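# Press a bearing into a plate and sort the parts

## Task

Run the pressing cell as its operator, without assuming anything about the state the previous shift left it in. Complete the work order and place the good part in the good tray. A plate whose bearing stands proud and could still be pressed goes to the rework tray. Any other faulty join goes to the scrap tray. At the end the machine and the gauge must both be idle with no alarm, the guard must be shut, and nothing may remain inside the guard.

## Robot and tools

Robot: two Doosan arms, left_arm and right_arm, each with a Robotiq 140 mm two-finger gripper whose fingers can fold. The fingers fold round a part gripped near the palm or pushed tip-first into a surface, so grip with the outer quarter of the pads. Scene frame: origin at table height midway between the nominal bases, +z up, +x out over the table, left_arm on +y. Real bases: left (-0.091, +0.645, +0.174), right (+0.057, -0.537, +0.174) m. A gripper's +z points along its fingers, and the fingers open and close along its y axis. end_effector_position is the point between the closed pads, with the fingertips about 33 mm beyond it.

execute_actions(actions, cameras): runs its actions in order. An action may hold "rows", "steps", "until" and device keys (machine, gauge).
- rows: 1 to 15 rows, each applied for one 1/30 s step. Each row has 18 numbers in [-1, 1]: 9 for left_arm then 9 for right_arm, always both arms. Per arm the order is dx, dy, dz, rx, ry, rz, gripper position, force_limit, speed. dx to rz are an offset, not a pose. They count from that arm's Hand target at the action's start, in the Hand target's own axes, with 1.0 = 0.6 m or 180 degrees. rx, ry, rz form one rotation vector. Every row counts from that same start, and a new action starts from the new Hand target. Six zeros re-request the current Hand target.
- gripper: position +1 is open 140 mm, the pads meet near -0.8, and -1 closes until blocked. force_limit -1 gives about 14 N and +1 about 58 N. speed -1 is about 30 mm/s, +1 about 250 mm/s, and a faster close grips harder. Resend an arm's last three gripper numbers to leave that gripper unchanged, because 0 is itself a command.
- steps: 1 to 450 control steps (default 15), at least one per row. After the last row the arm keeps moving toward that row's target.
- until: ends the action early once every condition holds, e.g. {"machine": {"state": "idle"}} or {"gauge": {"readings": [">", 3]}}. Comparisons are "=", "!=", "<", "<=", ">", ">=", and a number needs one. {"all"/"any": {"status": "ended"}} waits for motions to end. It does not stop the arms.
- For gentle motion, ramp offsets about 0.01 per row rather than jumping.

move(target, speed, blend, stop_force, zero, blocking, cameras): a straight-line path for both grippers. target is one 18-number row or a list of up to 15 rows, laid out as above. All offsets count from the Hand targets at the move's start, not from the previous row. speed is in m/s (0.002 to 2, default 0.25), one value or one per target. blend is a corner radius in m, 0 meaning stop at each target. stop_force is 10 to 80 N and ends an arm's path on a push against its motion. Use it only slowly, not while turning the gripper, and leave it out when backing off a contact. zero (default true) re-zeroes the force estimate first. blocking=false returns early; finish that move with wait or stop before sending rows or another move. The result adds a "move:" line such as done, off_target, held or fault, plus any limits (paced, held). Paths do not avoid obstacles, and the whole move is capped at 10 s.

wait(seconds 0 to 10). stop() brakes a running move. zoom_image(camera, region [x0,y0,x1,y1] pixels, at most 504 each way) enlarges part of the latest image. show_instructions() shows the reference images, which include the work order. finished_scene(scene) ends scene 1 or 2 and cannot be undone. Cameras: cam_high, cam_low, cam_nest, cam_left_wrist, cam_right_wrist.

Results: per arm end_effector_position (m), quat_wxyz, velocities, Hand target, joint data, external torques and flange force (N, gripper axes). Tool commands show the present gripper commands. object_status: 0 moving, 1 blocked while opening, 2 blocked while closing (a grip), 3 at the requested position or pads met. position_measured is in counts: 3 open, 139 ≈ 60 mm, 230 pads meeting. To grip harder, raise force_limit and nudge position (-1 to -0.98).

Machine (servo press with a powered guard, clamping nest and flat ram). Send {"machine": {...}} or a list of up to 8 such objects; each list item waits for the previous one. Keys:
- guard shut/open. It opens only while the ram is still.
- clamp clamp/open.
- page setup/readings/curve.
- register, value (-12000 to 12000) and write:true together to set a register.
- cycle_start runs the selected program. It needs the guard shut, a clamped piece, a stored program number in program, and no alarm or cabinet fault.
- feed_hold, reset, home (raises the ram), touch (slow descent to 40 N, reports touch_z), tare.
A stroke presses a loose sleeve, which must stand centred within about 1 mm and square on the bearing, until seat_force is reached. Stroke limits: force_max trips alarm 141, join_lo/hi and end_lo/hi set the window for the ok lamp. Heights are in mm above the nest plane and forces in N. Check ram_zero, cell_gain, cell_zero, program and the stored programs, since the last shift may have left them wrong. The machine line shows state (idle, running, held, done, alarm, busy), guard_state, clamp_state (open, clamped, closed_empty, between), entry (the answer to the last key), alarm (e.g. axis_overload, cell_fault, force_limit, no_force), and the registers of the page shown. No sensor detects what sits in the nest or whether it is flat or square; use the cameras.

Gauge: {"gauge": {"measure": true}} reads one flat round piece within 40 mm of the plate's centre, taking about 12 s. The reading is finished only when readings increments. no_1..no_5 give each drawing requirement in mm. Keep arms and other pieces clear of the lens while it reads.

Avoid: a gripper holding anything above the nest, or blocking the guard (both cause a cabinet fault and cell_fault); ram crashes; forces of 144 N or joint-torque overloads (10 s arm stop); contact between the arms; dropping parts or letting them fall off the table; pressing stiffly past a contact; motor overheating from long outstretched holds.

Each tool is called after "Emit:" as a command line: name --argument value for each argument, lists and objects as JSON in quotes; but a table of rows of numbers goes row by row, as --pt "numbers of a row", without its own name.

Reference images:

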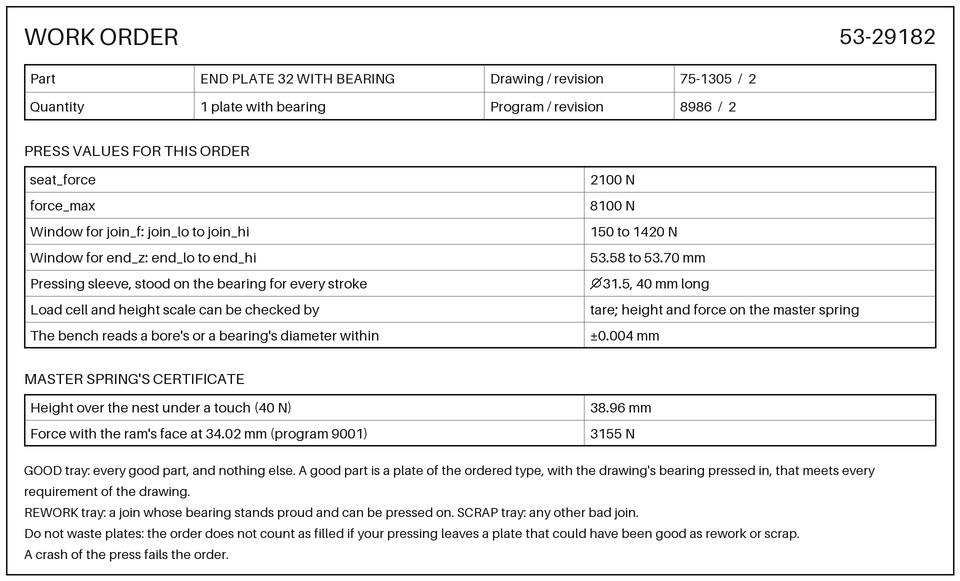

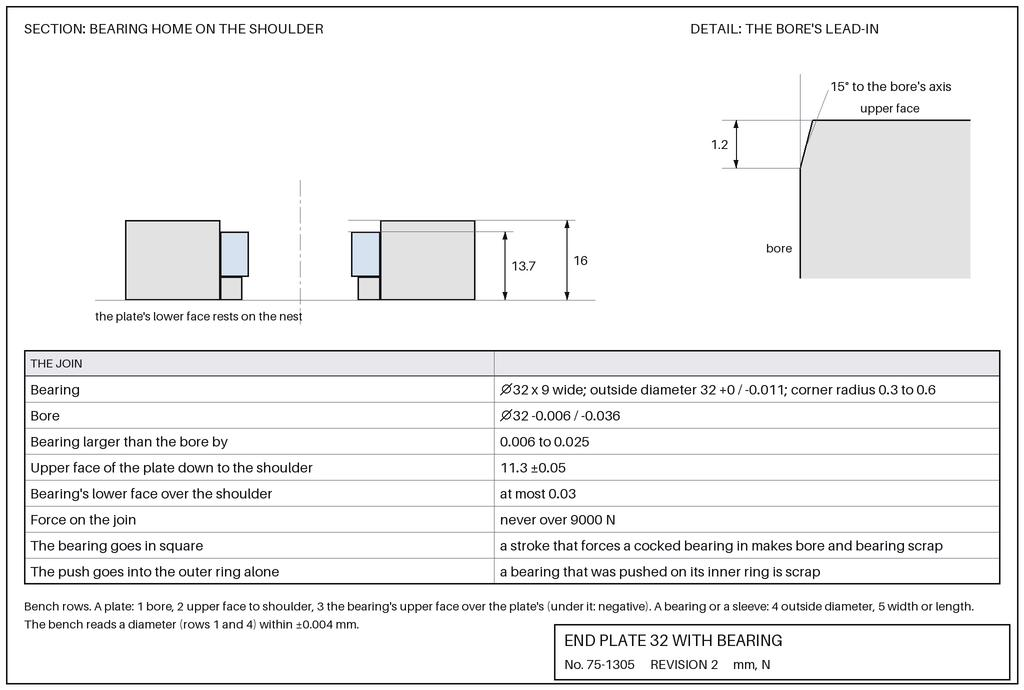

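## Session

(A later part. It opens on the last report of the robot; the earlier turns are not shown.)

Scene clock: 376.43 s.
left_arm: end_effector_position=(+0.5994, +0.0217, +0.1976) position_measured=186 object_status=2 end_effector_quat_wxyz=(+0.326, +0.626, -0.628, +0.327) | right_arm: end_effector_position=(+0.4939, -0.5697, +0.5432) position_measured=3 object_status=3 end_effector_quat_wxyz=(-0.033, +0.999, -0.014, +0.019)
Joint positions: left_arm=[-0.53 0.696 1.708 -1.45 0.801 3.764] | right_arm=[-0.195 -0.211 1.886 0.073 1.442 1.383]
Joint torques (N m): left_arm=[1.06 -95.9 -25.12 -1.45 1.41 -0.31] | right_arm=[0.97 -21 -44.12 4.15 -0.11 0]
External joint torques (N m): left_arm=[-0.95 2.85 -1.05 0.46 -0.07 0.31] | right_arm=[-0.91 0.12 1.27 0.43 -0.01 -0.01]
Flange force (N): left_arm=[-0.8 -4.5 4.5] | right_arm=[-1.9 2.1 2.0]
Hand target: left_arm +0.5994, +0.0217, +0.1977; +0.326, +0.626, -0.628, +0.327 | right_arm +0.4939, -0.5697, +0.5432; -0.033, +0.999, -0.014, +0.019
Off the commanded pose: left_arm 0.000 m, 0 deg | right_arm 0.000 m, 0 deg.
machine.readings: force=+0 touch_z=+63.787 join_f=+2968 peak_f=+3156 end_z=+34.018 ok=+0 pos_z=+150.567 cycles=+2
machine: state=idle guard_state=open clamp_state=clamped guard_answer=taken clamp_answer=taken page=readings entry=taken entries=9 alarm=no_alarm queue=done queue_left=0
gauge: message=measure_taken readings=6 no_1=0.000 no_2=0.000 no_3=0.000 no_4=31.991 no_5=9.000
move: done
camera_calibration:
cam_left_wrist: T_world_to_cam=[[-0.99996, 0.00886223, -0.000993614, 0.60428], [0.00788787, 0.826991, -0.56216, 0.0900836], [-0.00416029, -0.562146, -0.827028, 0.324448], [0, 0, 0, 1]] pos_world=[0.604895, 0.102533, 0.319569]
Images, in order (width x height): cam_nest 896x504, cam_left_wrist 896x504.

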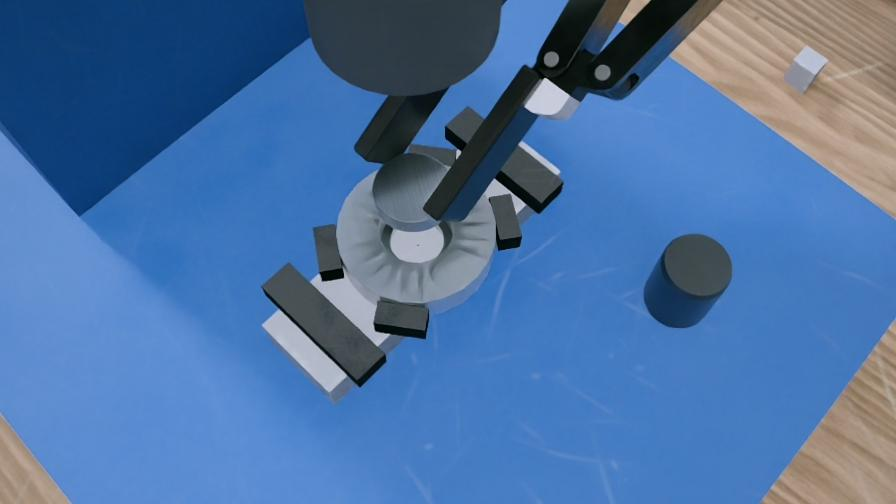

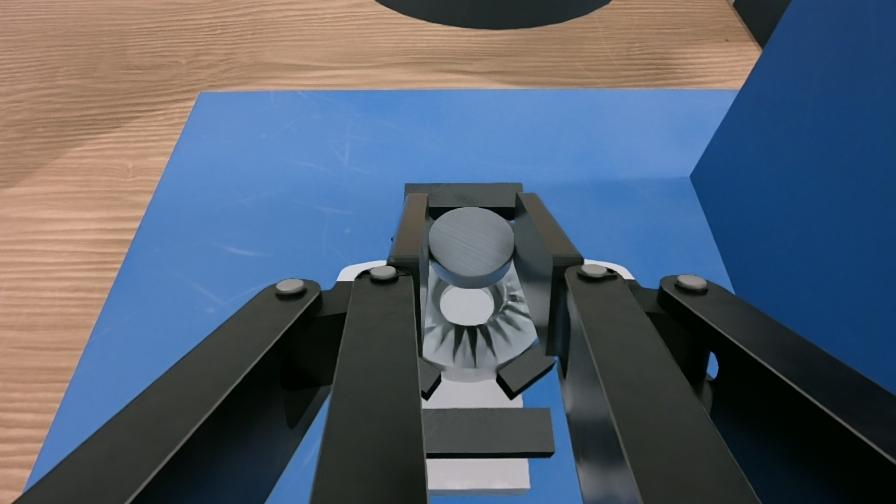

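Emit:
move --pt "-0.0671 -0.276 -0.0957 0 0 0 -1 0 -1 0 0 0 0 0 0 1 1 1" --pt "-0.1435 -0.276 -0.0421 0 0 0 -1 0 -1 0 0 0 0 0 0 1 1 1" --speed '[0.12,0.06]'

Emit:
move --target '[-0.0164,0,0.0115,0,0,0,-1,0,-1,0,0,0,0,0,0,1,1,1]' --speed 0.006 --stop_force 10 --cameras '["cam_nest"]'

Scene clock: 380.93 s.
left_arm: end_effector_position=(+0.7652, +0.0916, +0.1421) position_measured=186 object_status=2 end_effector_quat_wxyz=(+0.326, +0.626, -0.628, +0.327) | right_arm: end_effector_position=(+0.4939, -0.5697, +0.5432) position_measured=3 object_status=3 end_effector_quat_wxyz=(-0.033, +0.999, -0.014, +0.019)
Joint positions: left_arm=[-0.37 0.905 1.406 -1.278 0.931 3.674] | right_arm=[-0.195 -0.211 1.886 0.073 1.442 1.383]
Joint torques (N m): left_arm=[0.88 -112.88 -27.78 -1.12 1.23 -0.15] | right_arm=[0.43 -21.08 -44.18 4.13 -0.06 -0.01]
External joint torques (N m): left_arm=[-0.53 1.59 -1.38 0.45 -0.07 0.14] | right_arm=[-0.28 0.11 1.33 0.45 -0.06 0.01]
Flange force (N): left_arm=[-0.1 -5.3 2.6] | right_arm=[-1.7 0.6 2.2]
Hand target: left_arm +0.7652, +0.0916, +0.1421; +0.326, +0.626, -0.628, +0.327 | right_arm +0.4939, -0.5697, +0.5432; -0.033, +0.999, -0.014, +0.019
Off the commanded pose: left_arm 0.000 m, 0 deg | right_arm 0.000 m, 0 deg.
machine.readings: force=+0 touch_z=+63.787 join_f=+2968 peak_f=+3156 end_z=+34.018 ok=+0 pos_z=+150.567 cycles=+2
machine: state=idle guard_state=open clamp_state=clamped guard_answer=taken clamp_answer=taken page=readings entry=taken entries=9 alarm=no_alarm queue=done queue_left=0
gauge: message=measure_taken readings=6 no_1=0.000 no_2=0.000 no_3=0.000 no_4=31.991 no_5=9.000
move: done

Scene clock: 382.93 s.
left_arm: end_effector_position=(+0.7654, +0.0915, +0.1341) position_measured=186 object_status=2 end_effector_quat_wxyz=(+0.326, +0.626, -0.628, +0.327) | right_arm: end_effector_position=(+0.4939, -0.5697, +0.5432) position_measured=3 object_status=3 end_effector_quat_wxyz=(-0.033, +0.999, -0.014, +0.019)
Joint positions: left_arm=[-0.37 0.914 1.406 -1.285 0.928 3.685] | right_arm=[-0.195 -0.211 1.886 0.073 1.442 1.383]
Joint torques (N m): left_arm=[0.61 -103.11 -24.31 0.36 -0.98 0.03] | right_arm=[0.55 -20.66 -44.22 4.12 -0.09 -0.04]
External joint torques (N m): left_arm=[-0.05 -8.08 -4.37 -1.03 2.16 -0.04] | right_arm=[-0.48 -0.03 1.51 0.44 -0.02 0.03]
Flange force (N): left_arm=[7.0 -2.0 -5.4] | right_arm=[-2.3 1.0 2.4]
Hand target: left_arm +0.7653, +0.0916, +0.1341; +0.326, +0.626, -0.628, +0.327 (not the last commanded pose) | right_arm +0.4939, -0.5697, +0.5432; -0.033, +0.999, -0.014, +0.019
Off the commanded pose: left_arm 0.004 m, 0 deg | right_arm 0.000 m, 0 deg.
machine.readings: force=+0 touch_z=+63.787 join_f=+2968 peak_f=+3156 end_z=+34.018 ok=+0 pos_z=+150.567 cycles=+2
machine: state=idle guard_state=open clamp_state=clamped guard_answer=taken clamp_answer=taken page=readings entry=taken entries=9 alarm=no_alarm queue=done queue_left=0
gauge: message=measure_taken readings=6 no_1=0.000 no_2=0.000 no_3=0.000 no_4=31.991 no_5=9.000
move: contact (left_arm)
Images, in order (width x height): cam_nest 896x504.

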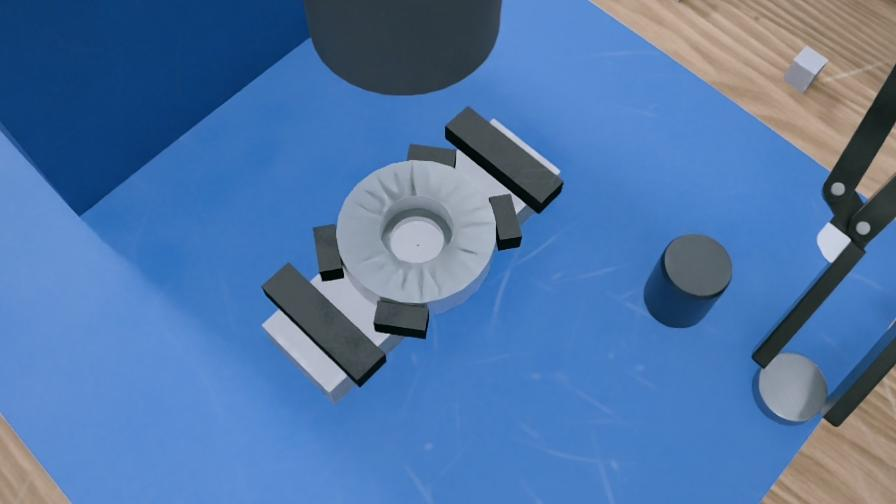

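Emit:
zoom_image --camera "cam_nest" --region '[700, 320, 896, 480]'

Scaled by 2.571 from the camera's 896x504 image, which has a finer 1280x720 frame.

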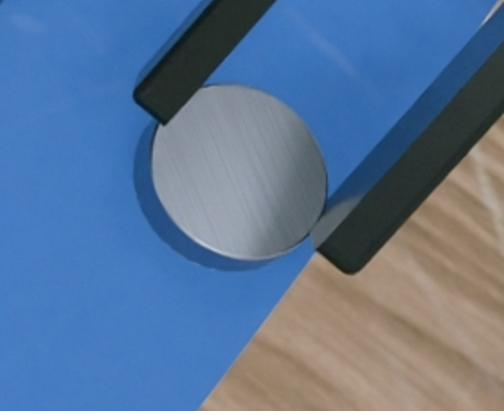

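Emit:
execute_actions --actions '[{"rows":[[0,0,0,0,0,0,-0.4,0,-1,0,0,0,0,0,0,1,1,1]],"steps":45}]' --cameras '["cam_nest"]'

Emit:
zoom_image --camera "cam_nest" --region '[700, 320, 896, 480]'

Scene clock: 386.03 s.
left_arm: end_effector_position=(+0.7653, +0.0916, +0.1341) position_measured=179 object_status=3 end_effector_quat_wxyz=(+0.326, +0.626, -0.628, +0.327) | right_arm: end_effector_position=(+0.4939, -0.5697, +0.5432) position_measured=3 object_status=3 end_effector_quat_wxyz=(-0.033, +0.999, -0.014, +0.019)
Joint positions: left_arm=[-0.37 0.914 1.406 -1.285 0.928 3.685] | right_arm=[-0.195 -0.211 1.886 0.073 1.442 1.383]
Joint torques (N m): left_arm=[0.75 -112.59 -27.38 -1.07 1.18 -0.11] | right_arm=[0.73 -20.79 -44.11 4.12 -0.1 -0.03]
External joint torques (N m): left_arm=[-0.77 0.97 -1.51 0.37 0.01 0.11] | right_arm=[-0.78 0.55 1.46 0.44 -0.02 0.03]
Flange force (N): left_arm=[0.5 -4.9 2.4] | right_arm=[-1.3 1.8 2.4]
Hand target: left_arm +0.7653, +0.0916, +0.1341; +0.326, +0.626, -0.628, +0.327 | right_arm +0.4939, -0.5697, +0.5432; -0.033, +0.999, -0.014, +0.019
Off the commanded pose: left_arm 0.000 m, 0 deg | right_arm 0.000 m, 0 deg.
machine.readings: force=+0 touch_z=+63.787 join_f=+2968 peak_f=+3156 end_z=+34.018 ok=+0 pos_z=+150.567 cycles=+2
machine: state=idle guard_state=open clamp_state=clamped guard_answer=taken clamp_answer=taken page=readings entry=taken entries=9 alarm=no_alarm queue=done queue_left=0
gauge: message=measure_taken readings=6 no_1=0.000 no_2=0.000 no_3=0.000 no_4=31.991 no_5=9.000
Images, in order (width x height): cam_nest 896x504.

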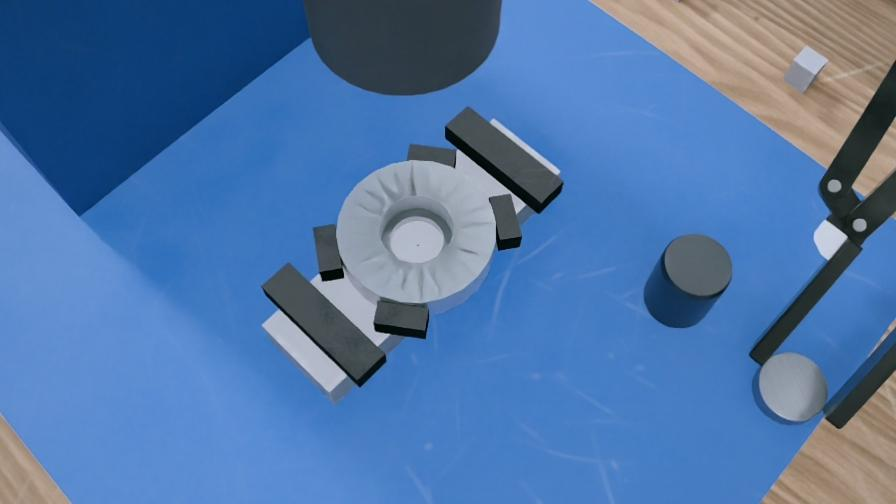

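Scaled by 2.571 from the camera's 896x504 image, which has a finer 1280x720 frame.

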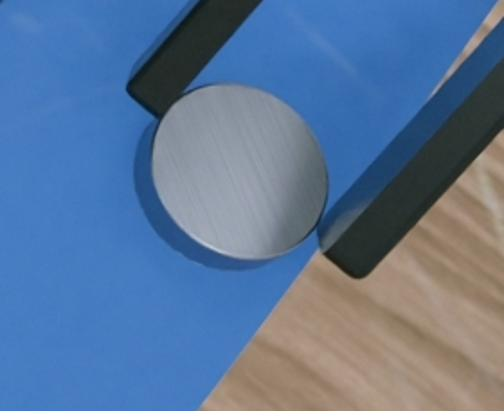

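Emit:
execute_actions --actions '[{"rows":[[0,0,0,0,0,0,-1,0,-1,0,0,0,0,0,0,1,1,1]],"steps":75}]'

Emit:
move --pt "0.087 0 -0.061 0 0 0 -1 0 -1 0 0 0 0 0 0 1 1 1" --pt "0.1537 0.276 0.0342 0 0 0 -1 0 -1 0 0 0 0 0 0 1 1 1" --speed '[0.06,0.12]' --cameras '["cam_nest"]'

Emit:
zoom_image --camera "cam_nest" --region '[316, 120, 536, 304]'

Scene clock: 389.27 s.
left_arm: end_effector_position=(+0.7653, +0.0916, +0.1341) position_measured=186 object_status=2 end_effector_quat_wxyz=(+0.326, +0.626, -0.628, +0.327) | right_arm: end_effector_position=(+0.4939, -0.5697, +0.5432) position_measured=3 object_status=3 end_effector_quat_wxyz=(-0.033, +0.999, -0.014, +0.019)
Joint positions: left_arm=[-0.37 0.914 1.406 -1.285 0.928 3.685] | right_arm=[-0.195 -0.211 1.886 0.073 1.442 1.383]
Joint torques (N m): left_arm=[-0.51 -108.67 -25.83 -0.59 0.8 -0.12] | right_arm=[0.57 -20.88 -44.14 4.14 -0.08 -0.04]
External joint torques (N m): left_arm=[0.35 -2.6 -2.94 -0.11 0.39 0.12] | right_arm=[-0.41 -0.23 1.34 0.43 -0.03 0.04]
Flange force (N): left_arm=[2.7 -4.5 -0.9] | right_arm=[-2.3 0.8 2.1]
Hand target: left_arm +0.7653, +0.0916, +0.1341; +0.326, +0.626, -0.628, +0.327 | right_arm +0.4939, -0.5697, +0.5432; -0.033, +0.999, -0.014, +0.019
Off the commanded pose: left_arm 0.000 m, 0 deg | right_arm 0.000 m, 0 deg.
machine.readings: force=+0 touch_z=+63.787 join_f=+2968 peak_f=+3156 end_z=+34.018 ok=+0 pos_z=+150.567 cycles=+2
machine: state=idle guard_state=open clamp_state=clamped guard_answer=taken clamp_answer=taken page=readings entry=taken entries=9 alarm=no_alarm queue=done queue_left=0
gauge: message=measure_taken readings=6 no_1=0.000 no_2=0.000 no_3=0.000 no_4=31.991 no_5=9.000

Scene clock: 392.53 s.
left_arm: end_effector_position=(+0.5995, +0.0221, +0.1974) position_measured=186 object_status=2 end_effector_quat_wxyz=(+0.326, +0.626, -0.628, +0.327) | right_arm: end_effector_position=(+0.4939, -0.5697, +0.5432) position_measured=3 object_status=3 end_effector_quat_wxyz=(-0.033, +0.999, -0.014, +0.019)
Joint positions: left_arm=[-0.529 0.697 1.708 -1.45 0.801 3.764] | right_arm=[-0.195 -0.211 1.886 0.073 1.442 1.383]
Joint torques (N m): left_arm=[1.79 -95.44 -25.16 -1.45 1.44 -0.04] | right_arm=[0.56 -20.86 -44.12 4.16 -0.1 -0.04]
External joint torques (N m): left_arm=[-1.5 2.42 -1.08 0.46 -0.12 0.04] | right_arm=[-0.36 -0.06 1.34 0.42 -0.02 0.04]
Flange force (N): left_arm=[0.4 -4.1 4.5] | right_arm=[-2.0 0.7 2.1]
Hand target: left_arm +0.5995, +0.0221, +0.1975; +0.326, +0.626, -0.628, +0.327 | right_arm +0.4939, -0.5697, +0.5432; -0.033, +0.999, -0.014, +0.019
Off the commanded pose: left_arm 0.000 m, 0 deg | right_arm 0.000 m, 0 deg.
machine.readings: force=+0 touch_z=+63.787 join_f=+2968 peak_f=+3156 end_z=+34.018 ok=+0 pos_z=+150.567 cycles=+2
machine: state=idle guard_state=open clamp_state=clamped guard_answer=taken clamp_answer=taken page=readings entry=taken entries=9 alarm=no_alarm queue=done queue_left=0
gauge: message=measure_taken readings=6 no_1=0.000 no_2=0.000 no_3=0.000 no_4=31.991 no_5=9.000
move: done
Images, in order (width x height): cam_nest 896x504.

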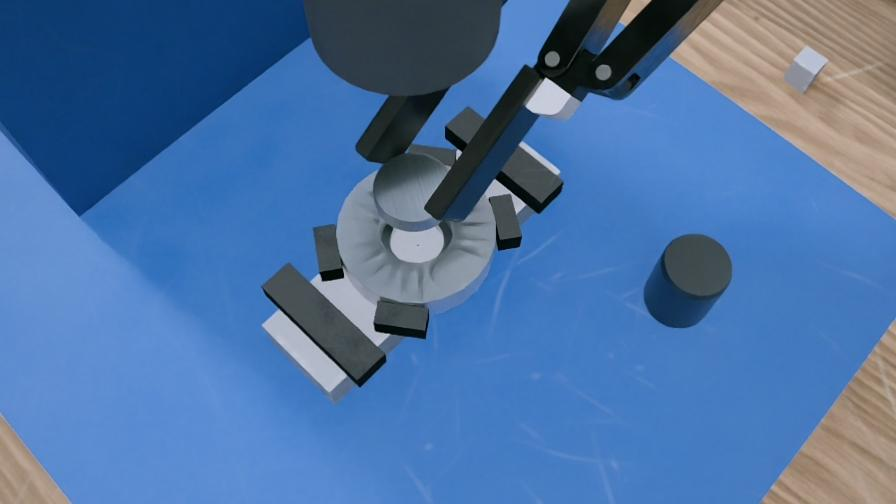

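Scaled by 2.291 from the camera's 896x504 image, which has a finer 1280x720 frame.

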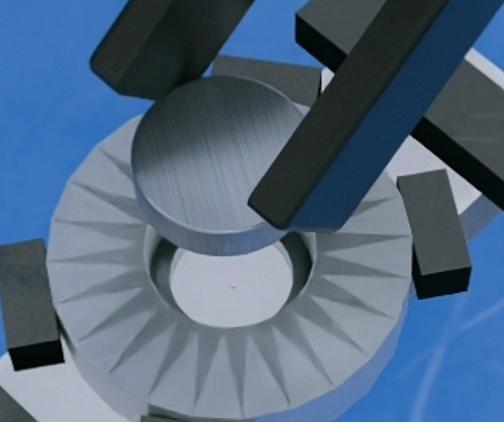

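Emit:
move --target '[-0.0331,0,0.024,0,0,0,-1,0,-1,0,0,0,0,0,0,1,1,1]' --speed 0.04

Emit:
move --target '[-0.0123,0,0.0086,0,0,0,-1,0,-1,0,0,0,0,0,0,1,1,1]' --speed 0.004 --stop_force 10 --cameras '["cam_nest"]'

Emit:
zoom_image --camera "cam_nest" --region '[336, 160, 496, 304]'

Scene clock: 396.00 s.
left_arm: end_effector_position=(+0.5995, +0.0216, +0.1730) position_measured=186 object_status=2 end_effector_quat_wxyz=(+0.326, +0.626, -0.628, +0.327) | right_arm: end_effector_position=(+0.4939, -0.5697, +0.5432) position_measured=3 object_status=3 end_effector_quat_wxyz=(-0.033, +0.999, -0.014, +0.019)
Joint positions: left_arm=[-0.53 0.727 1.711 -1.483 0.798 3.811] | right_arm=[-0.195 -0.211 1.886 0.073 1.442 1.383]
Joint torques (N m): left_arm=[1.05 -95.23 -23.8 -1.42 1.49 -0.21] | right_arm=[0.63 -21.03 -44.11 4.12 -0.06 0]
External joint torques (N m): left_arm=[-0.81 0.82 -1.17 0.38 -0.07 0.21] | right_arm=[-0.57 0.53 1.38 0.45 -0.06 0]
Flange force (N): left_arm=[0.6 -2.8 2.3] | right_arm=[-1.2 1.4 2.4]
Hand target: left_arm +0.5995, +0.0216, +0.1729; +0.326, +0.626, -0.628, +0.327 | right_arm +0.4939, -0.5697, +0.5432; -0.033, +0.999, -0.014, +0.019
Off the commanded pose: left_arm 0.000 m, 0 deg | right_arm 0.000 m, 0 deg.
machine.readings: force=+0 touch_z=+63.787 join_f=+2968 peak_f=+3156 end_z=+34.018 ok=+0 pos_z=+150.567 cycles=+2
machine: state=idle guard_state=open clamp_state=clamped guard_answer=taken clamp_answer=taken page=readings entry=taken entries=9 alarm=no_alarm queue=done queue_left=0
gauge: message=measure_taken readings=6 no_1=0.000 no_2=0.000 no_3=0.000 no_4=31.991 no_5=9.000
move: done

Scene clock: 397.77 s.
left_arm: end_effector_position=(+0.5996, +0.0216, +0.1683) position_measured=186 object_status=2 end_effector_quat_wxyz=(+0.326, +0.626, -0.628, +0.327) | right_arm: end_effector_position=(+0.4939, -0.5697, +0.5432) position_measured=3 object_status=3 end_effector_quat_wxyz=(-0.033, +0.999, -0.014, +0.019)
Joint positions: left_arm=[-0.53 0.733 1.712 -1.489 0.797 3.819] | right_arm=[-0.195 -0.211 1.886 0.073 1.442 1.383]
Joint torques (N m): left_arm=[-10.31 -85.43 -21.1 -0.9 1.68 -0.14] | right_arm=[0.7 -21.12 -44.15 4.14 -0.07 -0.07]
External joint torques (N m): left_arm=[10.28 -8.96 -3.6 -0.17 -0.24 0.14] | right_arm=[-0.66 0.81 1.63 0.41 -0.04 0.06]
Flange force (N): left_arm=[2.1 -4.9 -16.2] | right_arm=[-1.1 1.5 2.8]
Hand target: left_arm +0.5996, +0.0216, +0.1683; +0.326, +0.626, -0.628, +0.327 (not the last commanded pose) | right_arm +0.4939, -0.5697, +0.5432; -0.033, +0.999, -0.014, +0.019
Off the commanded pose: left_arm 0.004 m, 0 deg | right_arm 0.000 m, 0 deg.
machine.readings: force=+0 touch_z=+63.787 join_f=+2968 peak_f=+3156 end_z=+34.018 ok=+0 pos_z=+150.567 cycles=+2
machine: state=idle guard_state=open clamp_state=clamped guard_answer=taken clamp_answer=taken page=readings entry=taken entries=9 alarm=no_alarm queue=done queue_left=0
gauge: message=measure_taken readings=6 no_1=0.000 no_2=0.000 no_3=0.000 no_4=31.991 no_5=9.000
move: contact (left_arm)
Images, in order (width x height): cam_nest 896x504.

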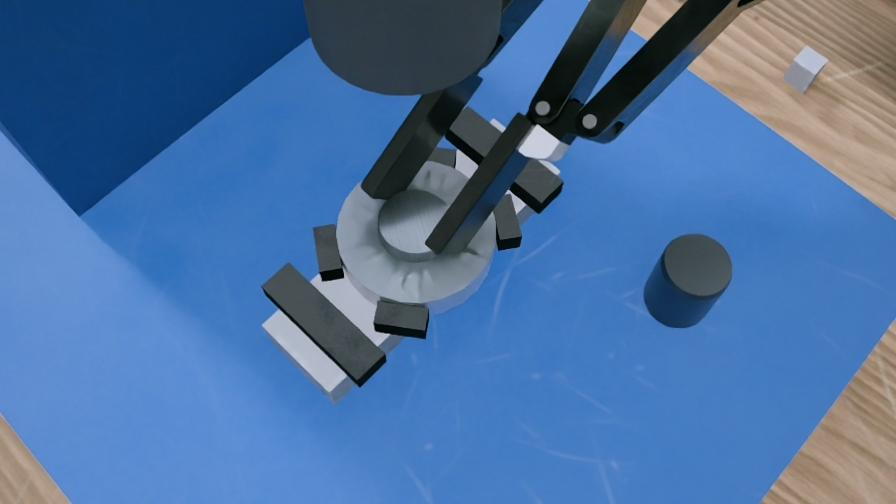

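Scaled by 3.150 from the camera's 896x504 image, which has a finer 1280x720 frame.

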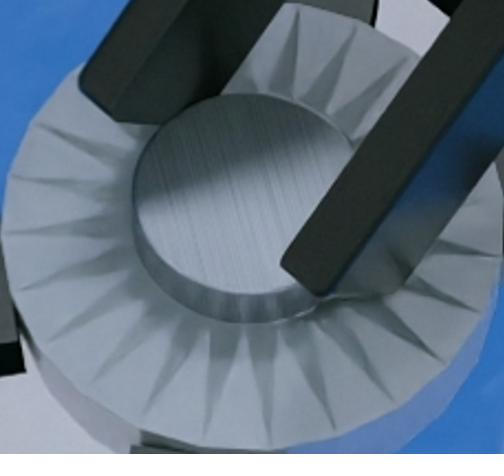

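Emit:
move --target '[0.0036,0,-0.0037,0,0,0,-1,0,-1,0,0,0,0,0,0,1,1,1]' --speed 0.01

Emit:
move --target '[-0.0102,0,0.0072,0,0,0,-1,0,-1,0,0,0,0,0,0,1,1,1]' --speed 0.004 --stop_force 10

Scene clock: 399.20 s.
left_arm: end_effector_position=(+0.5996, +0.0222, +0.1713) position_measured=186 object_status=2 end_effector_quat_wxyz=(+0.326, +0.626, -0.628, +0.327) | right_arm: end_effector_position=(+0.4939, -0.5697, +0.5432) position_measured=3 object_status=3 end_effector_quat_wxyz=(-0.033, +0.999, -0.014, +0.019)
Joint positions: left_arm=[-0.529 0.729 1.712 -1.485 0.798 3.814] | right_arm=[-0.195 -0.211 1.886 0.073 1.442 1.383]
Joint torques (N m): left_arm=[0.6 -94.95 -23.86 -1.31 1.49 -0.16] | right_arm=[0.86 -21.04 -44.12 4.17 -0.08 -0.04]
External joint torques (N m): left_arm=[-0.63 0.8 -0.99 0.26 -0.06 0.16] | right_arm=[-0.82 0.14 1.42 0.39 -0.03 0.04]
Flange force (N): left_arm=[0.4 -2.5 2.1] | right_arm=[-2.0 1.8 2.2]
Hand target: left_arm +0.5996, +0.0222, +0.1714; +0.326, +0.626, -0.628, +0.327 | right_arm +0.4939, -0.5697, +0.5432; -0.033, +0.999, -0.014, +0.019
Off the commanded pose: left_arm 0.000 m, 0 deg | right_arm 0.000 m, 0 deg.
machine.readings: force=+0 touch_z=+63.787 join_f=+2968 peak_f=+3156 end_z=+34.018 ok=+0 pos_z=+150.567 cycles=+2
machine: state=idle guard_state=open clamp_state=clamped guard_answer=taken clamp_answer=taken page=readings entry=taken entries=9 alarm=no_alarm queue=done queue_left=0
gauge: message=measure_taken readings=6 no_1=0.000 no_2=0.000 no_3=0.000 no_4=31.991 no_5=9.000
move: done

Scene clock: 400.83 s.
left_arm: end_effector_position=(+0.5997, +0.0222, +0.1674) position_measured=186 object_status=2 end_effector_quat_wxyz=(+0.326, +0.626, -0.628, +0.327) | right_arm: end_effector_position=(+0.4939, -0.5697, +0.5432) position_measured=3 object_status=3 end_effector_quat_wxyz=(-0.033, +0.999, -0.014, +0.019)
Joint positions: left_arm=[-0.529 0.734 1.713 -1.49 0.797 3.822] | right_arm=[-0.195 -0.211 1.886 0.073 1.442 1.383]
Joint torques (N m): left_arm=[-7.85 -84.98 -21.9 -1.17 0.63 -0.06] | right_arm=[0.65 -20.65 -44.2 4.11 -0.08 -0.07]
External joint torques (N m): left_arm=[7.95 -9.65 -2.76 0.12 0.82 0.06] | right_arm=[-0.39 -1.18 1.21 0.49 -0.03 0.07]
Flange force (N): left_arm=[3.7 -2.1 -16.4] | right_arm=[-3.7 0.5 1.7]
Hand target: left_arm +0.5996, +0.0222, +0.1674; +0.326, +0.626, -0.628, +0.327 (not the last commanded pose) | right_arm +0.4939, -0.5697, +0.5432; -0.033, +0.999, -0.014, +0.019
Off the commanded pose: left_arm 0.004 m, 0 deg | right_arm 0.000 m, 0 deg.
machine.readings: force=+0 touch_z=+63.787 join_f=+2968 peak_f=+3156 end_z=+34.018 ok=+0 pos_z=+150.567 cycles=+2
machine: state=idle guard_state=open clamp_state=clamped guard_answer=taken clamp_answer=taken page=readings entry=taken entries=9 alarm=no_alarm queue=done queue_left=0
gauge: message=measure_taken readings=6 no_1=0.000 no_2=0.000 no_3=0.000 no_4=31.991 no_5=9.000
move: contact (left_arm)

Emit:
move --target '[0.0033,0,-0.004,0,0,0,-1,0,-1,0,0,0,0,0,0,1,1,1]' --speed 0.01

Emit:
move --target '[-0.0102,0,0.0072,0,0,0,-1,0,-1,0,0,0,0,0,0,1,1,1]' --speed 0.004 --stop_force 10

Scene clock: 401.90 s.
left_arm: end_effector_position=(+0.5996, +0.0230, +0.1704) position_measured=186 object_status=2 end_effector_quat_wxyz=(+0.326, +0.626, -0.628, +0.327) | right_arm: end_effector_position=(+0.4939, -0.5697, +0.5432) position_measured=3 object_status=3 end_effector_quat_wxyz=(-0.033, +0.999, -0.014, +0.019)
Joint positions: left_arm=[-0.528 0.729 1.713 -1.486 0.798 3.817] | right_arm=[-0.195 -0.211 1.886 0.073 1.442 1.383]
Joint torques (N m): left_arm=[0.77 -95.86 -23.8 -1.83 1.51 0.14] | right_arm=[0.51 -20.98 -44.15 4.15 -0.09 -0.03]
External joint torques (N m): left_arm=[-0.95 1.8 -0.96 0.77 -0.07 -0.14] | right_arm=[-0.41 0.48 1.53 0.41 -0.03 0.03]
Flange force (N): left_arm=[0.9 -4.3 2.9] | right_arm=[-1.4 1.0 2.6]
Hand target: left_arm +0.5996, +0.0231, +0.1704; +0.326, +0.626, -0.628, +0.327 | right_arm +0.4939, -0.5697, +0.5432; -0.033, +0.999, -0.014, +0.019
Off the commanded pose: left_arm 0.000 m, 0 deg | right_arm 0.000 m, 0 deg.
machine.readings: force=+0 touch_z=+63.787 join_f=+2968 peak_f=+3156 end_z=+34.018 ok=+0 pos_z=+150.567 cycles=+2
machine: state=idle guard_state=open clamp_state=clamped guard_answer=taken clamp_answer=taken page=readings entry=taken entries=9 alarm=no_alarm queue=done queue_left=0
gauge: message=measure_taken readings=6 no_1=0.000 no_2=0.000 no_3=0.000 no_4=31.991 no_5=9.000
move: done

Scene clock: 403.13 s.
left_arm: end_effector_position=(+0.5996, +0.0230, +0.1681) position_measured=186 object_status=2 end_effector_quat_wxyz=(+0.326, +0.626, -0.628, +0.327) | right_arm: end_effector_position=(+0.4939, -0.5697, +0.5432) position_measured=3 object_status=3 end_effector_quat_wxyz=(-0.033, +0.999, -0.014, +0.019)
Joint positions: left_arm=[-0.528 0.732 1.713 -1.489 0.798 3.821] | right_arm=[-0.195 -0.211 1.886 0.073 1.442 1.383]
Joint torques (N m): left_arm=[9.29 -80.88 -10.93 3.11 -2.42 -0.06] | right_arm=[0.75 -20.98 -44.11 4.16 -0.1 -0.04]
External joint torques (N m): left_arm=[-9.27 -13.67 -13.88 -4.17 3.87 0.05] | right_arm=[-0.83 0.84 1.48 0.39 -0.02 0.04]
Flange force (N): left_arm=[20.4 -4.9 6.0] | right_arm=[-0.9 2.0 2.5]
Hand target: left_arm +0.5996, +0.0230, +0.1681; +0.326, +0.626, -0.628, +0.327 (not the last commanded pose) | right_arm +0.4939, -0.5697, +0.5432; -0.033, +0.999, -0.014, +0.019
Off the commanded pose: left_arm 0.005 m, 0 deg | right_arm 0.000 m, 0 deg.
machine.readings: force=+0 touch_z=+63.787 join_f=+2968 peak_f=+3156 end_z=+34.018 ok=+0 pos_z=+150.567 cycles=+2
machine: state=idle guard_state=open clamp_state=clamped guard_answer=taken clamp_answer=taken page=readings entry=taken entries=9 alarm=no_alarm queue=done queue_left=0
gauge: message=measure_taken readings=6 no_1=0.000 no_2=0.000 no_3=0.000 no_4=31.991 no_5=9.000
move: contact (left_arm)

Emit:
move --target '[0.0047,0,-0.002,0,0,0,-1,0,-1,0,0,0,0,0,0,1,1,1]' --speed 0.01

Emit:
move --target '[-0.0102,0,0.0072,0,0,0,-1,0,-1,0,0,0,0,0,0,1,1,1]' --speed 0.004 --stop_force 10 --cameras '["cam_nest"]'

Emit:
zoom_image --camera "cam_nest" --region '[336, 160, 496, 304]'

Scene clock: 404.23 s.
left_arm: end_effector_position=(+0.5996, +0.0224, +0.1710) position_measured=186 object_status=2 end_effector_quat_wxyz=(+0.326, +0.626, -0.628, +0.327) | right_arm: end_effector_position=(+0.4939, -0.5697, +0.5432) position_measured=3 object_status=3 end_effector_quat_wxyz=(-0.033, +0.999, -0.014, +0.019)
Joint positions: left_arm=[-0.529 0.729 1.712 -1.486 0.798 3.815] | right_arm=[-0.195 -0.211 1.886 0.073 1.442 1.383]
Joint torques (N m): left_arm=[1.16 -95.08 -23.66 -1.38 1.47 -0.27] | right_arm=[0.54 -21.23 -44.22 4.14 -0.09 -0.03]
External joint torques (N m): left_arm=[-1.2 0.83 -1.19 0.32 -0.03 0.27] | right_arm=[-0.49 0.93 1.73 0.4 -0.03 0.03]
Flange force (N): left_arm=[0.7 -2.5 2.8] | right_arm=[-1.0 1.2 3.0]
Hand target: left_arm +0.5996, +0.0223, +0.1711; +0.326, +0.626, -0.628, +0.327 | right_arm +0.4939, -0.5697, +0.5432; -0.033, +0.999, -0.014, +0.019
Off the commanded pose: left_arm 0.000 m, 0 deg | right_arm 0.000 m, 0 deg.
machine.readings: force=+0 touch_z=+63.787 join_f=+2968 peak_f=+3156 end_z=+34.018 ok=+0 pos_z=+150.567 cycles=+2
machine: state=idle guard_state=open clamp_state=clamped guard_answer=taken clamp_answer=taken page=readings entry=taken entries=9 alarm=no_alarm queue=done queue_left=0
gauge: message=measure_taken readings=6 no_1=0.000 no_2=0.000 no_3=0.000 no_4=31.991 no_5=9.000
move: done

Scene clock: 405.83 s.
left_arm: end_effector_position=(+0.5997, +0.0223, +0.1673) position_measured=186 object_status=2 end_effector_quat_wxyz=(+0.326, +0.626, -0.628, +0.327) | right_arm: end_effector_position=(+0.4939, -0.5697, +0.5432) position_measured=3 object_status=3 end_effector_quat_wxyz=(-0.033, +0.999, -0.014, +0.019)
Joint positions: left_arm=[-0.529 0.734 1.713 -1.491 0.798 3.823] | right_arm=[-0.195 -0.211 1.886 0.073 1.442 1.383]
Joint torques (N m): left_arm=[-8.84 -84.95 -21.9 -1.13 0.82 -0.08] | right_arm=[0.87 -21.33 -44.24 4.11 -0.09 -0.01]
External joint torques (N m): left_arm=[9.37 -9.77 -2.86 0.08 0.62 0.08] | right_arm=[-0.77 0.37 1.47 0.46 -0.02 0.01]
Flange force (N): left_arm=[2.9 -2.9 -17.6] | right_arm=[-1.7 1.8 2.4]
Hand target: left_arm +0.5997, +0.0223, +0.1673; +0.326, +0.626, -0.628, +0.327 (not the last commanded pose) | right_arm +0.4939, -0.5697, +0.5432; -0.033, +0.999, -0.014, +0.019
Off the commanded pose: left_arm 0.004 m, 0 deg | right_arm 0.000 m, 0 deg.
machine.readings: force=+0 touch_z=+63.787 join_f=+2968 peak_f=+3156 end_z=+34.018 ok=+0 pos_z=+150.567 cycles=+2
machine: state=idle guard_state=open clamp_state=clamped guard_answer=taken clamp_answer=taken page=readings entry=taken entries=9 alarm=no_alarm queue=done queue_left=0
gauge: message=measure_taken readings=6 no_1=0.000 no_2=0.000 no_3=0.000 no_4=31.991 no_5=9.000
move: contact (left_arm)
Images, in order (width x height): cam_nest 896x504.

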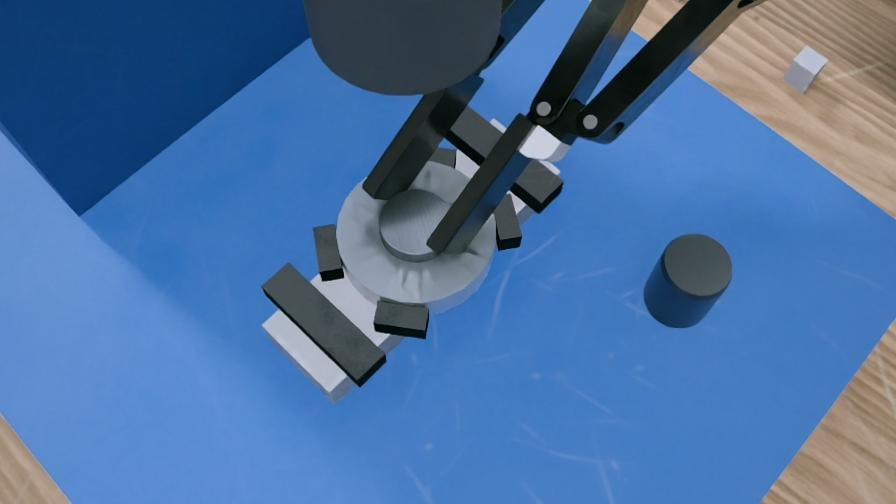

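Scaled by 3.150 from the camera's 896x504 image, which has a finer 1280x720 frame.

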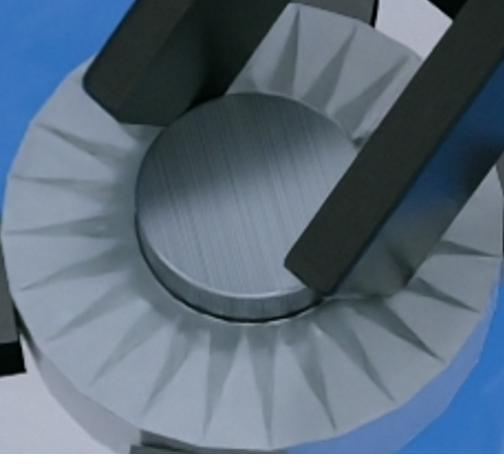

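Emit:
move --target '[-0.00029,0,-0.00041,0,0,0,-1,0,-1,0,0,0,0,0,0,1,1,1]' --speed 0.004

Scene clock: 406.87 s.
left_arm: end_effector_position=(+0.5997, +0.0226, +0.1672) position_measured=186 object_status=2 end_effector_quat_wxyz=(+0.326, +0.626, -0.628, +0.327) | right_arm: end_effector_position=(+0.4939, -0.5697, +0.5432) position_measured=3 object_status=3 end_effector_quat_wxyz=(-0.033, +0.999, -0.014, +0.019)
Joint positions: left_arm=[-0.528 0.734 1.713 -1.491 0.798 3.823] | right_arm=[-0.195 -0.211 1.886 0.073 1.442 1.383]
Joint torques (N m): left_arm=[-1.41 -86.3 -17.72 0.44 0.43 -0.11] | right_arm=[0.85 -21 -44.05 4.14 -0.1 -0.03]
External joint torques (N m): left_arm=[1.55 -8.23 -6.97 -1.5 1.02 0.11] | right_arm=[-0.75 0.32 1.4 0.42 -0.01 0.02]
Flange force (N): left_arm=[7.9 -5.4 -4.2] | right_arm=[-1.7 1.7 2.2]
Hand target: left_arm +0.5997, +0.0226, +0.1673; +0.326, +0.626, -0.628, +0.327 | right_arm +0.4939, -0.5697, +0.5432; -0.033, +0.999, -0.014, +0.019
Off the commanded pose: left_arm 0.000 m, 0 deg | right_arm 0.000 m, 0 deg.
machine.readings: force=+0 touch_z=+63.787 join_f=+2968 peak_f=+3156 end_z=+34.018 ok=+0 pos_z=+150.567 cycles=+2
machine: state=idle guard_state=open clamp_state=clamped guard_answer=taken clamp_answer=taken page=readings entry=taken entries=9 alarm=no_alarm queue=done queue_left=0
gauge: message=measure_taken readings=6 no_1=0.000 no_2=0.000 no_3=0.000 no_4=31.991 no_5=9.000
move: done

Emit:
execute_actions --actions '[{"rows":[[0,0,0,0,0,0,-0.4,0,-1,0,0,0,0,0,0,1,1,1]],"steps":40},{"rows":[[0,0,0,0,0,0,0,0,-1,0,0,0,0,0,0,1,1,1]],"steps":30}]' --cameras '["cam_nest"]'

Emit:
zoom_image --camera "cam_nest" --region '[336, 160, 496, 304]'

Scene clock: 409.93 s.
left_arm: end_effector_position=(+0.5997, +0.0226, +0.1673) position_measured=129 object_status=0 end_effector_quat_wxyz=(+0.326, +0.626, -0.628, +0.327) | right_arm: end_effector_position=(+0.4939, -0.5697, +0.5432) position_measured=3 object_status=3 end_effector_quat_wxyz=(-0.033, +0.999, -0.014, +0.019)
Joint positions: left_arm=[-0.528 0.734 1.713 -1.491 0.798 3.823] | right_arm=[-0.195 -0.211 1.886 0.073 1.442 1.383]
Joint torques (N m): left_arm=[0.98 -95.82 -23.59 -1.5 1.46 -0.08] | right_arm=[0.28 -21.24 -44.08 4.12 -0.08 -0.08]
External joint torques (N m): left_arm=[-0.96 1.14 -1.22 0.44 -0.02 0.08] | right_arm=[-0.08 0.19 1.35 0.45 -0.03 0.07]
External joint torques at the end of the 1st action: left_arm=[-0.83 1.18 -1.28 0.4 -0.05 0.09] | right_arm=[-0.24 0.08 1.18 0.41 -0.02 0.04]
Flange force (N): left_arm=[0.8 -3.5 2.7] | right_arm=[-1.5 0.0 2.3]
Flange force at the end of the 1st action (N): left_arm=[0.7 -3.6 2.7] | right_arm=[-1.5 0.5 1.9]
Hand target: left_arm +0.5997, +0.0226, +0.1673; +0.326, +0.626, -0.628, +0.327 | right_arm +0.4939, -0.5697, +0.5432; -0.033, +0.999, -0.014, +0.019
Off the commanded pose: left_arm 0.000 m, 0 deg | right_arm 0.000 m, 0 deg.
machine.readings: force=+0 touch_z=+63.787 join_f=+2968 peak_f=+3156 end_z=+34.018 ok=+0 pos_z=+150.567 cycles=+2
machine: state=idle guard_state=open clamp_state=clamped guard_answer=taken clamp_answer=taken page=readings entry=taken entries=9 alarm=no_alarm queue=done queue_left=0
gauge: message=measure_taken readings=6 no_1=0.000 no_2=0.000 no_3=0.000 no_4=31.991 no_5=9.000
Images, in order (width x height): cam_nest 896x504.

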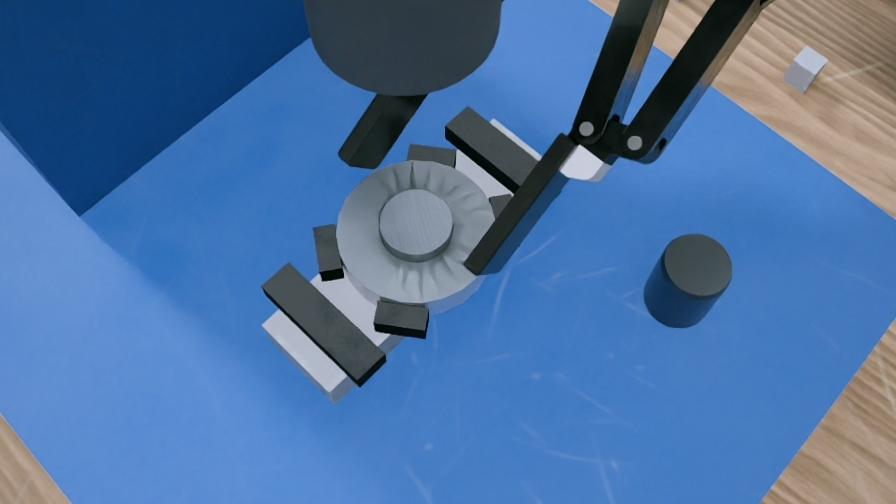

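Scaled by 3.150 from the camera's 896x504 image, which has a finer 1280x720 frame.

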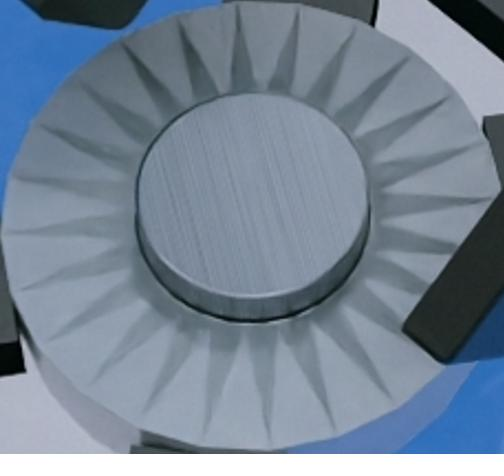

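Emit:
move --pt "0 0 -0.18 0 0 0 0 0 -1 0 0 0 0 0 0 1 1 1" --pt "-0.0962 -0.1677 -0.2259 0 0 0 0 0 -1 0 0 0 0 0 0 1 1 1" --pt "-0.0962 -0.1677 -0.0592 0 0 0 0 0 -1 0 0 0 0 0 0 1 1 1" --speed '[0.12,0.15,0.06]'

Emit:
execute_actions --actions '[{"rows":[[0,0,0,0,0,0,-1,0,-1,0,0,0,0,0,0,1,1,1]],"steps":75}]'

Emit:
move --pt "0.0956 0 -0.067 0 0 0 -1 0 -1 0 0 0 0 0 0 1 1 1" --pt "0.1629 0.1665 0.0289 0 0 0 -1 0 -1 0 0 0 0 0 0 1 1 1" --speed '[0.06,0.12]' --cameras '["cam_nest"]'

Scene clock: 415.17 s.
left_arm: end_effector_position=(+0.7004, +0.0848, +0.1407) position_measured=129 object_status=3 end_effector_quat_wxyz=(+0.326, +0.626, -0.628, +0.327) | right_arm: end_effector_position=(+0.4939, -0.5697, +0.5432) position_measured=3 object_status=3 end_effector_quat_wxyz=(-0.033, +0.999, -0.014, +0.019)
Joint positions: left_arm=[-0.404 0.838 1.556 -1.362 0.887 3.769] | right_arm=[-0.195 -0.211 1.886 0.073 1.442 1.383]
Joint torques (N m): left_arm=[0.7 -105.51 -24.93 -1.13 1.64 -0.12] | right_arm=[0.9 -21.01 -44.17 4.13 -0.02 -0.08]
External joint torques (N m): left_arm=[-0.51 1.47 -1.47 0.3 -0.3 0.12] | right_arm=[-0.75 0.1 1.42 0.44 -0.09 0.07]
Flange force (N): left_arm=[-0.1 -4.7 2.9] | right_arm=[-2.0 1.6 2.4]
Hand target: left_arm +0.7004, +0.0847, +0.1406; +0.326, +0.626, -0.628, +0.327 | right_arm +0.4939, -0.5697, +0.5432; -0.033, +0.999, -0.014, +0.019
Off the commanded pose: left_arm 0.000 m, 0 deg | right_arm 0.000 m, 0 deg.
machine.readings: force=+0 touch_z=+63.787 join_f=+2968 peak_f=+3156 end_z=+34.018 ok=+0 pos_z=+150.567 cycles=+2
machine: state=idle guard_state=open clamp_state=clamped guard_answer=taken clamp_answer=taken page=readings entry=taken entries=9 alarm=no_alarm queue=done queue_left=0
gauge: message=measure_taken readings=6 no_1=0.000 no_2=0.000 no_3=0.000 no_4=31.991 no_5=9.000
move: done

Scene clock: 417.87 s.
left_arm: end_effector_position=(+0.7004, +0.0847, +0.1406) position_measured=185 object_status=2 end_effector_quat_wxyz=(+0.326, +0.626, -0.628, +0.327) | right_arm: end_effector_position=(+0.4939, -0.5697, +0.5432) position_measured=3 object_status=3 end_effector_quat_wxyz=(-0.033, +0.999, -0.014, +0.019)
Joint positions: left_arm=[-0.405 0.839 1.555 -1.362 0.886 3.769] | right_arm=[-0.195 -0.211 1.886 0.073 1.442 1.383]
Joint torques (N m): left_arm=[-1.47 -99.87 -23.46 -0.73 0.61 -0.16] | right_arm=[0.68 -21.03 -44.26 4.12 -0.05 -0.05]
External joint torques (N m): left_arm=[1.67 -4.01 -2.86 -0.1 0.74 0.16] | right_arm=[-0.61 0.4 1.68 0.43 -0.06 0.04]
Flange force (N): left_arm=[2.9 -3.2 -3.9] | right_arm=[-1.8 1.4 2.8]
Hand target: left_arm +0.7004, +0.0847, +0.1406; +0.326, +0.626, -0.628, +0.327 | right_arm +0.4939, -0.5697, +0.5432; -0.033, +0.999, -0.014, +0.019
Off the commanded pose: left_arm 0.000 m, 0 deg | right_arm 0.000 m, 0 deg.
machine.readings: force=+0 touch_z=+63.787 join_f=+2968 peak_f=+3156 end_z=+34.018 ok=+0 pos_z=+150.567 cycles=+2
machine: state=idle guard_state=open clamp_state=clamped guard_answer=taken clamp_answer=taken page=readings entry=taken entries=9 alarm=no_alarm queue=done queue_left=0
gauge: message=measure_taken readings=6 no_1=0.000 no_2=0.000 no_3=0.000 no_4=31.991 no_5=9.000

Scene clock: 420.70 s.
left_arm: end_effector_position=(+0.6003, +0.0147, +0.2105) position_measured=185 object_status=2 end_effector_quat_wxyz=(+0.326, +0.626, -0.628, +0.327) | right_arm: end_effector_position=(+0.4939, -0.5697, +0.5432) position_measured=3 object_status=3 end_effector_quat_wxyz=(-0.033, +0.999, -0.014, +0.019)
Joint positions: left_arm=[-0.537 0.686 1.697 -1.434 0.799 3.733] | right_arm=[-0.195 -0.211 1.886 0.073 1.442 1.383]
Joint torques (N m): left_arm=[2.32 -95.95 -26.92 -1.65 1.53 -0.39] | right_arm=[0.64 -21.07 -44.08 4.16 -0.07 -0.04]
External joint torques (N m): left_arm=[-2.03 2.98 -0.03 0.69 -0.25 0.39] | right_arm=[-0.46 -0.18 1.26 0.42 -0.04 0.04]
Flange force (N): left_arm=[-0.8 -2.0 4.8] | right_arm=[-2.2 0.9 2.0]
Hand target: left_arm +0.6003, +0.0146, +0.2105; +0.326, +0.626, -0.628, +0.327 | right_arm +0.4939, -0.5697, +0.5432; -0.033, +0.999, -0.014, +0.019
Off the commanded pose: left_arm 0.000 m, 0 deg | right_arm 0.000 m, 0 deg.
machine.readings: force=+0 touch_z=+63.787 join_f=+2968 peak_f=+3156 end_z=+34.018 ok=+0 pos_z=+150.567 cycles=+2
machine: state=idle guard_state=open clamp_state=clamped guard_answer=taken clamp_answer=taken page=readings entry=taken entries=9 alarm=no_alarm queue=done queue_left=0
gauge: message=measure_taken readings=6 no_1=0.000 no_2=0.000 no_3=0.000 no_4=31.991 no_5=9.000
move: done
Images, in order (width x height): cam_nest 896x504.

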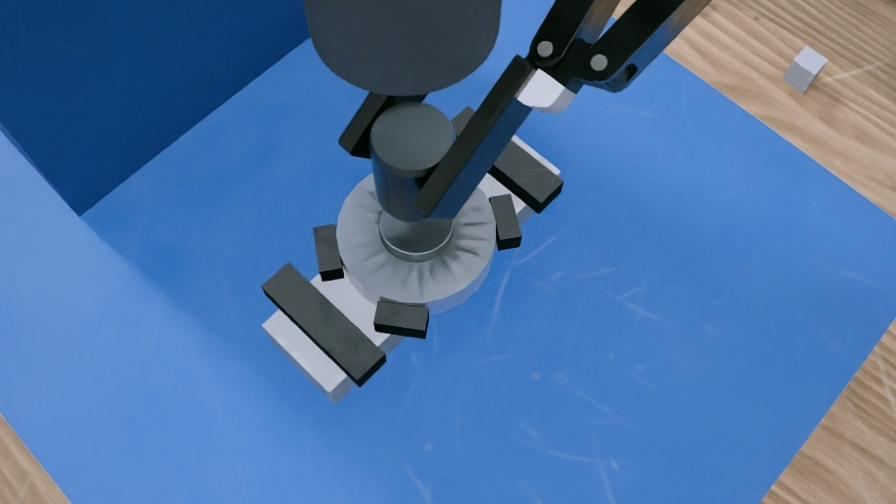

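Emit:
move --target '[-0.0341,0.0008,0.0239,0,0,0,-1,0,-1,0,0,0,0,0,0,1,1,1]' --speed 0.04

Emit:
move --target '[-0.0082,0,0.0057,0,0,0,-1,0,-1,0,0,0,0,0,0,1,1,1]' --speed 0.004 --stop_force 10 --cameras '["cam_nest"]'

Scene clock: 422.27 s.
left_arm: end_effector_position=(+0.5998, +0.0146, +0.1856) position_measured=185 object_status=2 end_effector_quat_wxyz=(+0.326, +0.626, -0.628, +0.327) | right_arm: end_effector_position=(+0.4939, -0.5697, +0.5432) position_measured=3 object_status=3 end_effector_quat_wxyz=(-0.033, +0.999, -0.014, +0.019)
Joint positions: left_arm=[-0.537 0.715 1.702 -1.468 0.795 3.781] | right_arm=[-0.195 -0.211 1.886 0.073 1.442 1.383]
Joint torques (N m): left_arm=[0.99 -96.61 -25.58 -1.89 1.82 -0.13] | right_arm=[0.78 -20.91 -44.1 4.15 -0.09 -0.03]
External joint torques (N m): left_arm=[-0.6 2.25 -0.31 0.88 -0.45 0.13] | right_arm=[-0.72 0.4 1.44 0.41 -0.03 0.02]
Flange force (N): left_arm=[-0.3 -3.3 2.8] | right_arm=[-1.6 1.7 2.4]
Hand target: left_arm +0.5998, +0.0146, +0.1855; +0.326, +0.626, -0.628, +0.327 | right_arm +0.4939, -0.5697, +0.5432; -0.033, +0.999, -0.014, +0.019
Off the commanded pose: left_arm 0.000 m, 0 deg | right_arm 0.000 m, 0 deg.
machine.readings: force=+0 touch_z=+63.787 join_f=+2968 peak_f=+3156 end_z=+34.018 ok=+0 pos_z=+150.567 cycles=+2
machine: state=idle guard_state=open clamp_state=clamped guard_answer=taken clamp_answer=taken page=readings entry=taken entries=9 alarm=no_alarm queue=done queue_left=0
gauge: message=measure_taken readings=6 no_1=0.000 no_2=0.000 no_3=0.000 no_4=31.991 no_5=9.000
move: done

Scene clock: 423.47 s.
left_arm: end_effector_position=(+0.5999, +0.0145, +0.1832) position_measured=185 object_status=2 end_effector_quat_wxyz=(+0.326, +0.626, -0.628, +0.327) | right_arm: end_effector_position=(+0.4939, -0.5697, +0.5432) position_measured=3 object_status=3 end_effector_quat_wxyz=(-0.033, +0.999, -0.014, +0.019)
Joint positions: left_arm=[-0.537 0.718 1.702 -1.472 0.795 3.786] | right_arm=[-0.195 -0.211 1.886 0.073 1.442 1.383]
Joint torques (N m): left_arm=[-1.98 -83.87 -21.48 -0.47 -0.98 -0.04] | right_arm=[0.81 -20.96 -44.12 4.11 -0.08 -0.06]
External joint torques (N m): left_arm=[2.2 -10.51 -4.17 -0.56 2.36 0.03] | right_arm=[-0.78 0.52 1.62 0.43 -0.04 0.06]
Flange force (N): left_arm=[7.8 -0.2 -11.3] | right_arm=[-1.6 1.7 2.7]
Hand target: left_arm +0.5999, +0.0145, +0.1832; +0.326, +0.626, -0.628, +0.327 (not the last commanded pose) | right_arm +0.4939, -0.5697, +0.5432; -0.033, +0.999, -0.014, +0.019
Off the commanded pose: left_arm 0.004 m, 0 deg | right_arm 0.000 m, 0 deg.
machine.readings: force=+0 touch_z=+63.787 join_f=+2968 peak_f=+3156 end_z=+34.018 ok=+0 pos_z=+150.567 cycles=+2
machine: state=idle guard_state=open clamp_state=clamped guard_answer=taken clamp_answer=taken page=readings entry=taken entries=9 alarm=no_alarm queue=done queue_left=0
gauge: message=measure_taken readings=6 no_1=0.000 no_2=0.000 no_3=0.000 no_4=31.991 no_5=9.000
move: contact (left_arm)
Images, in order (width x height): cam_nest 896x504.

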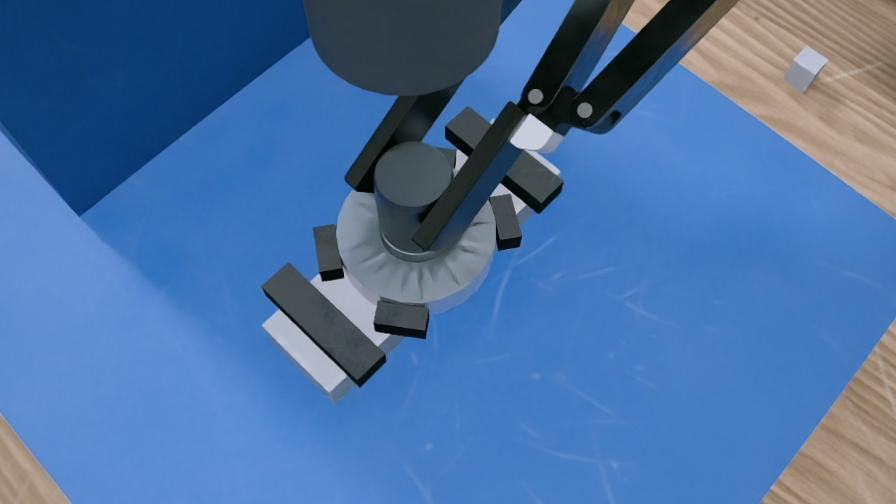

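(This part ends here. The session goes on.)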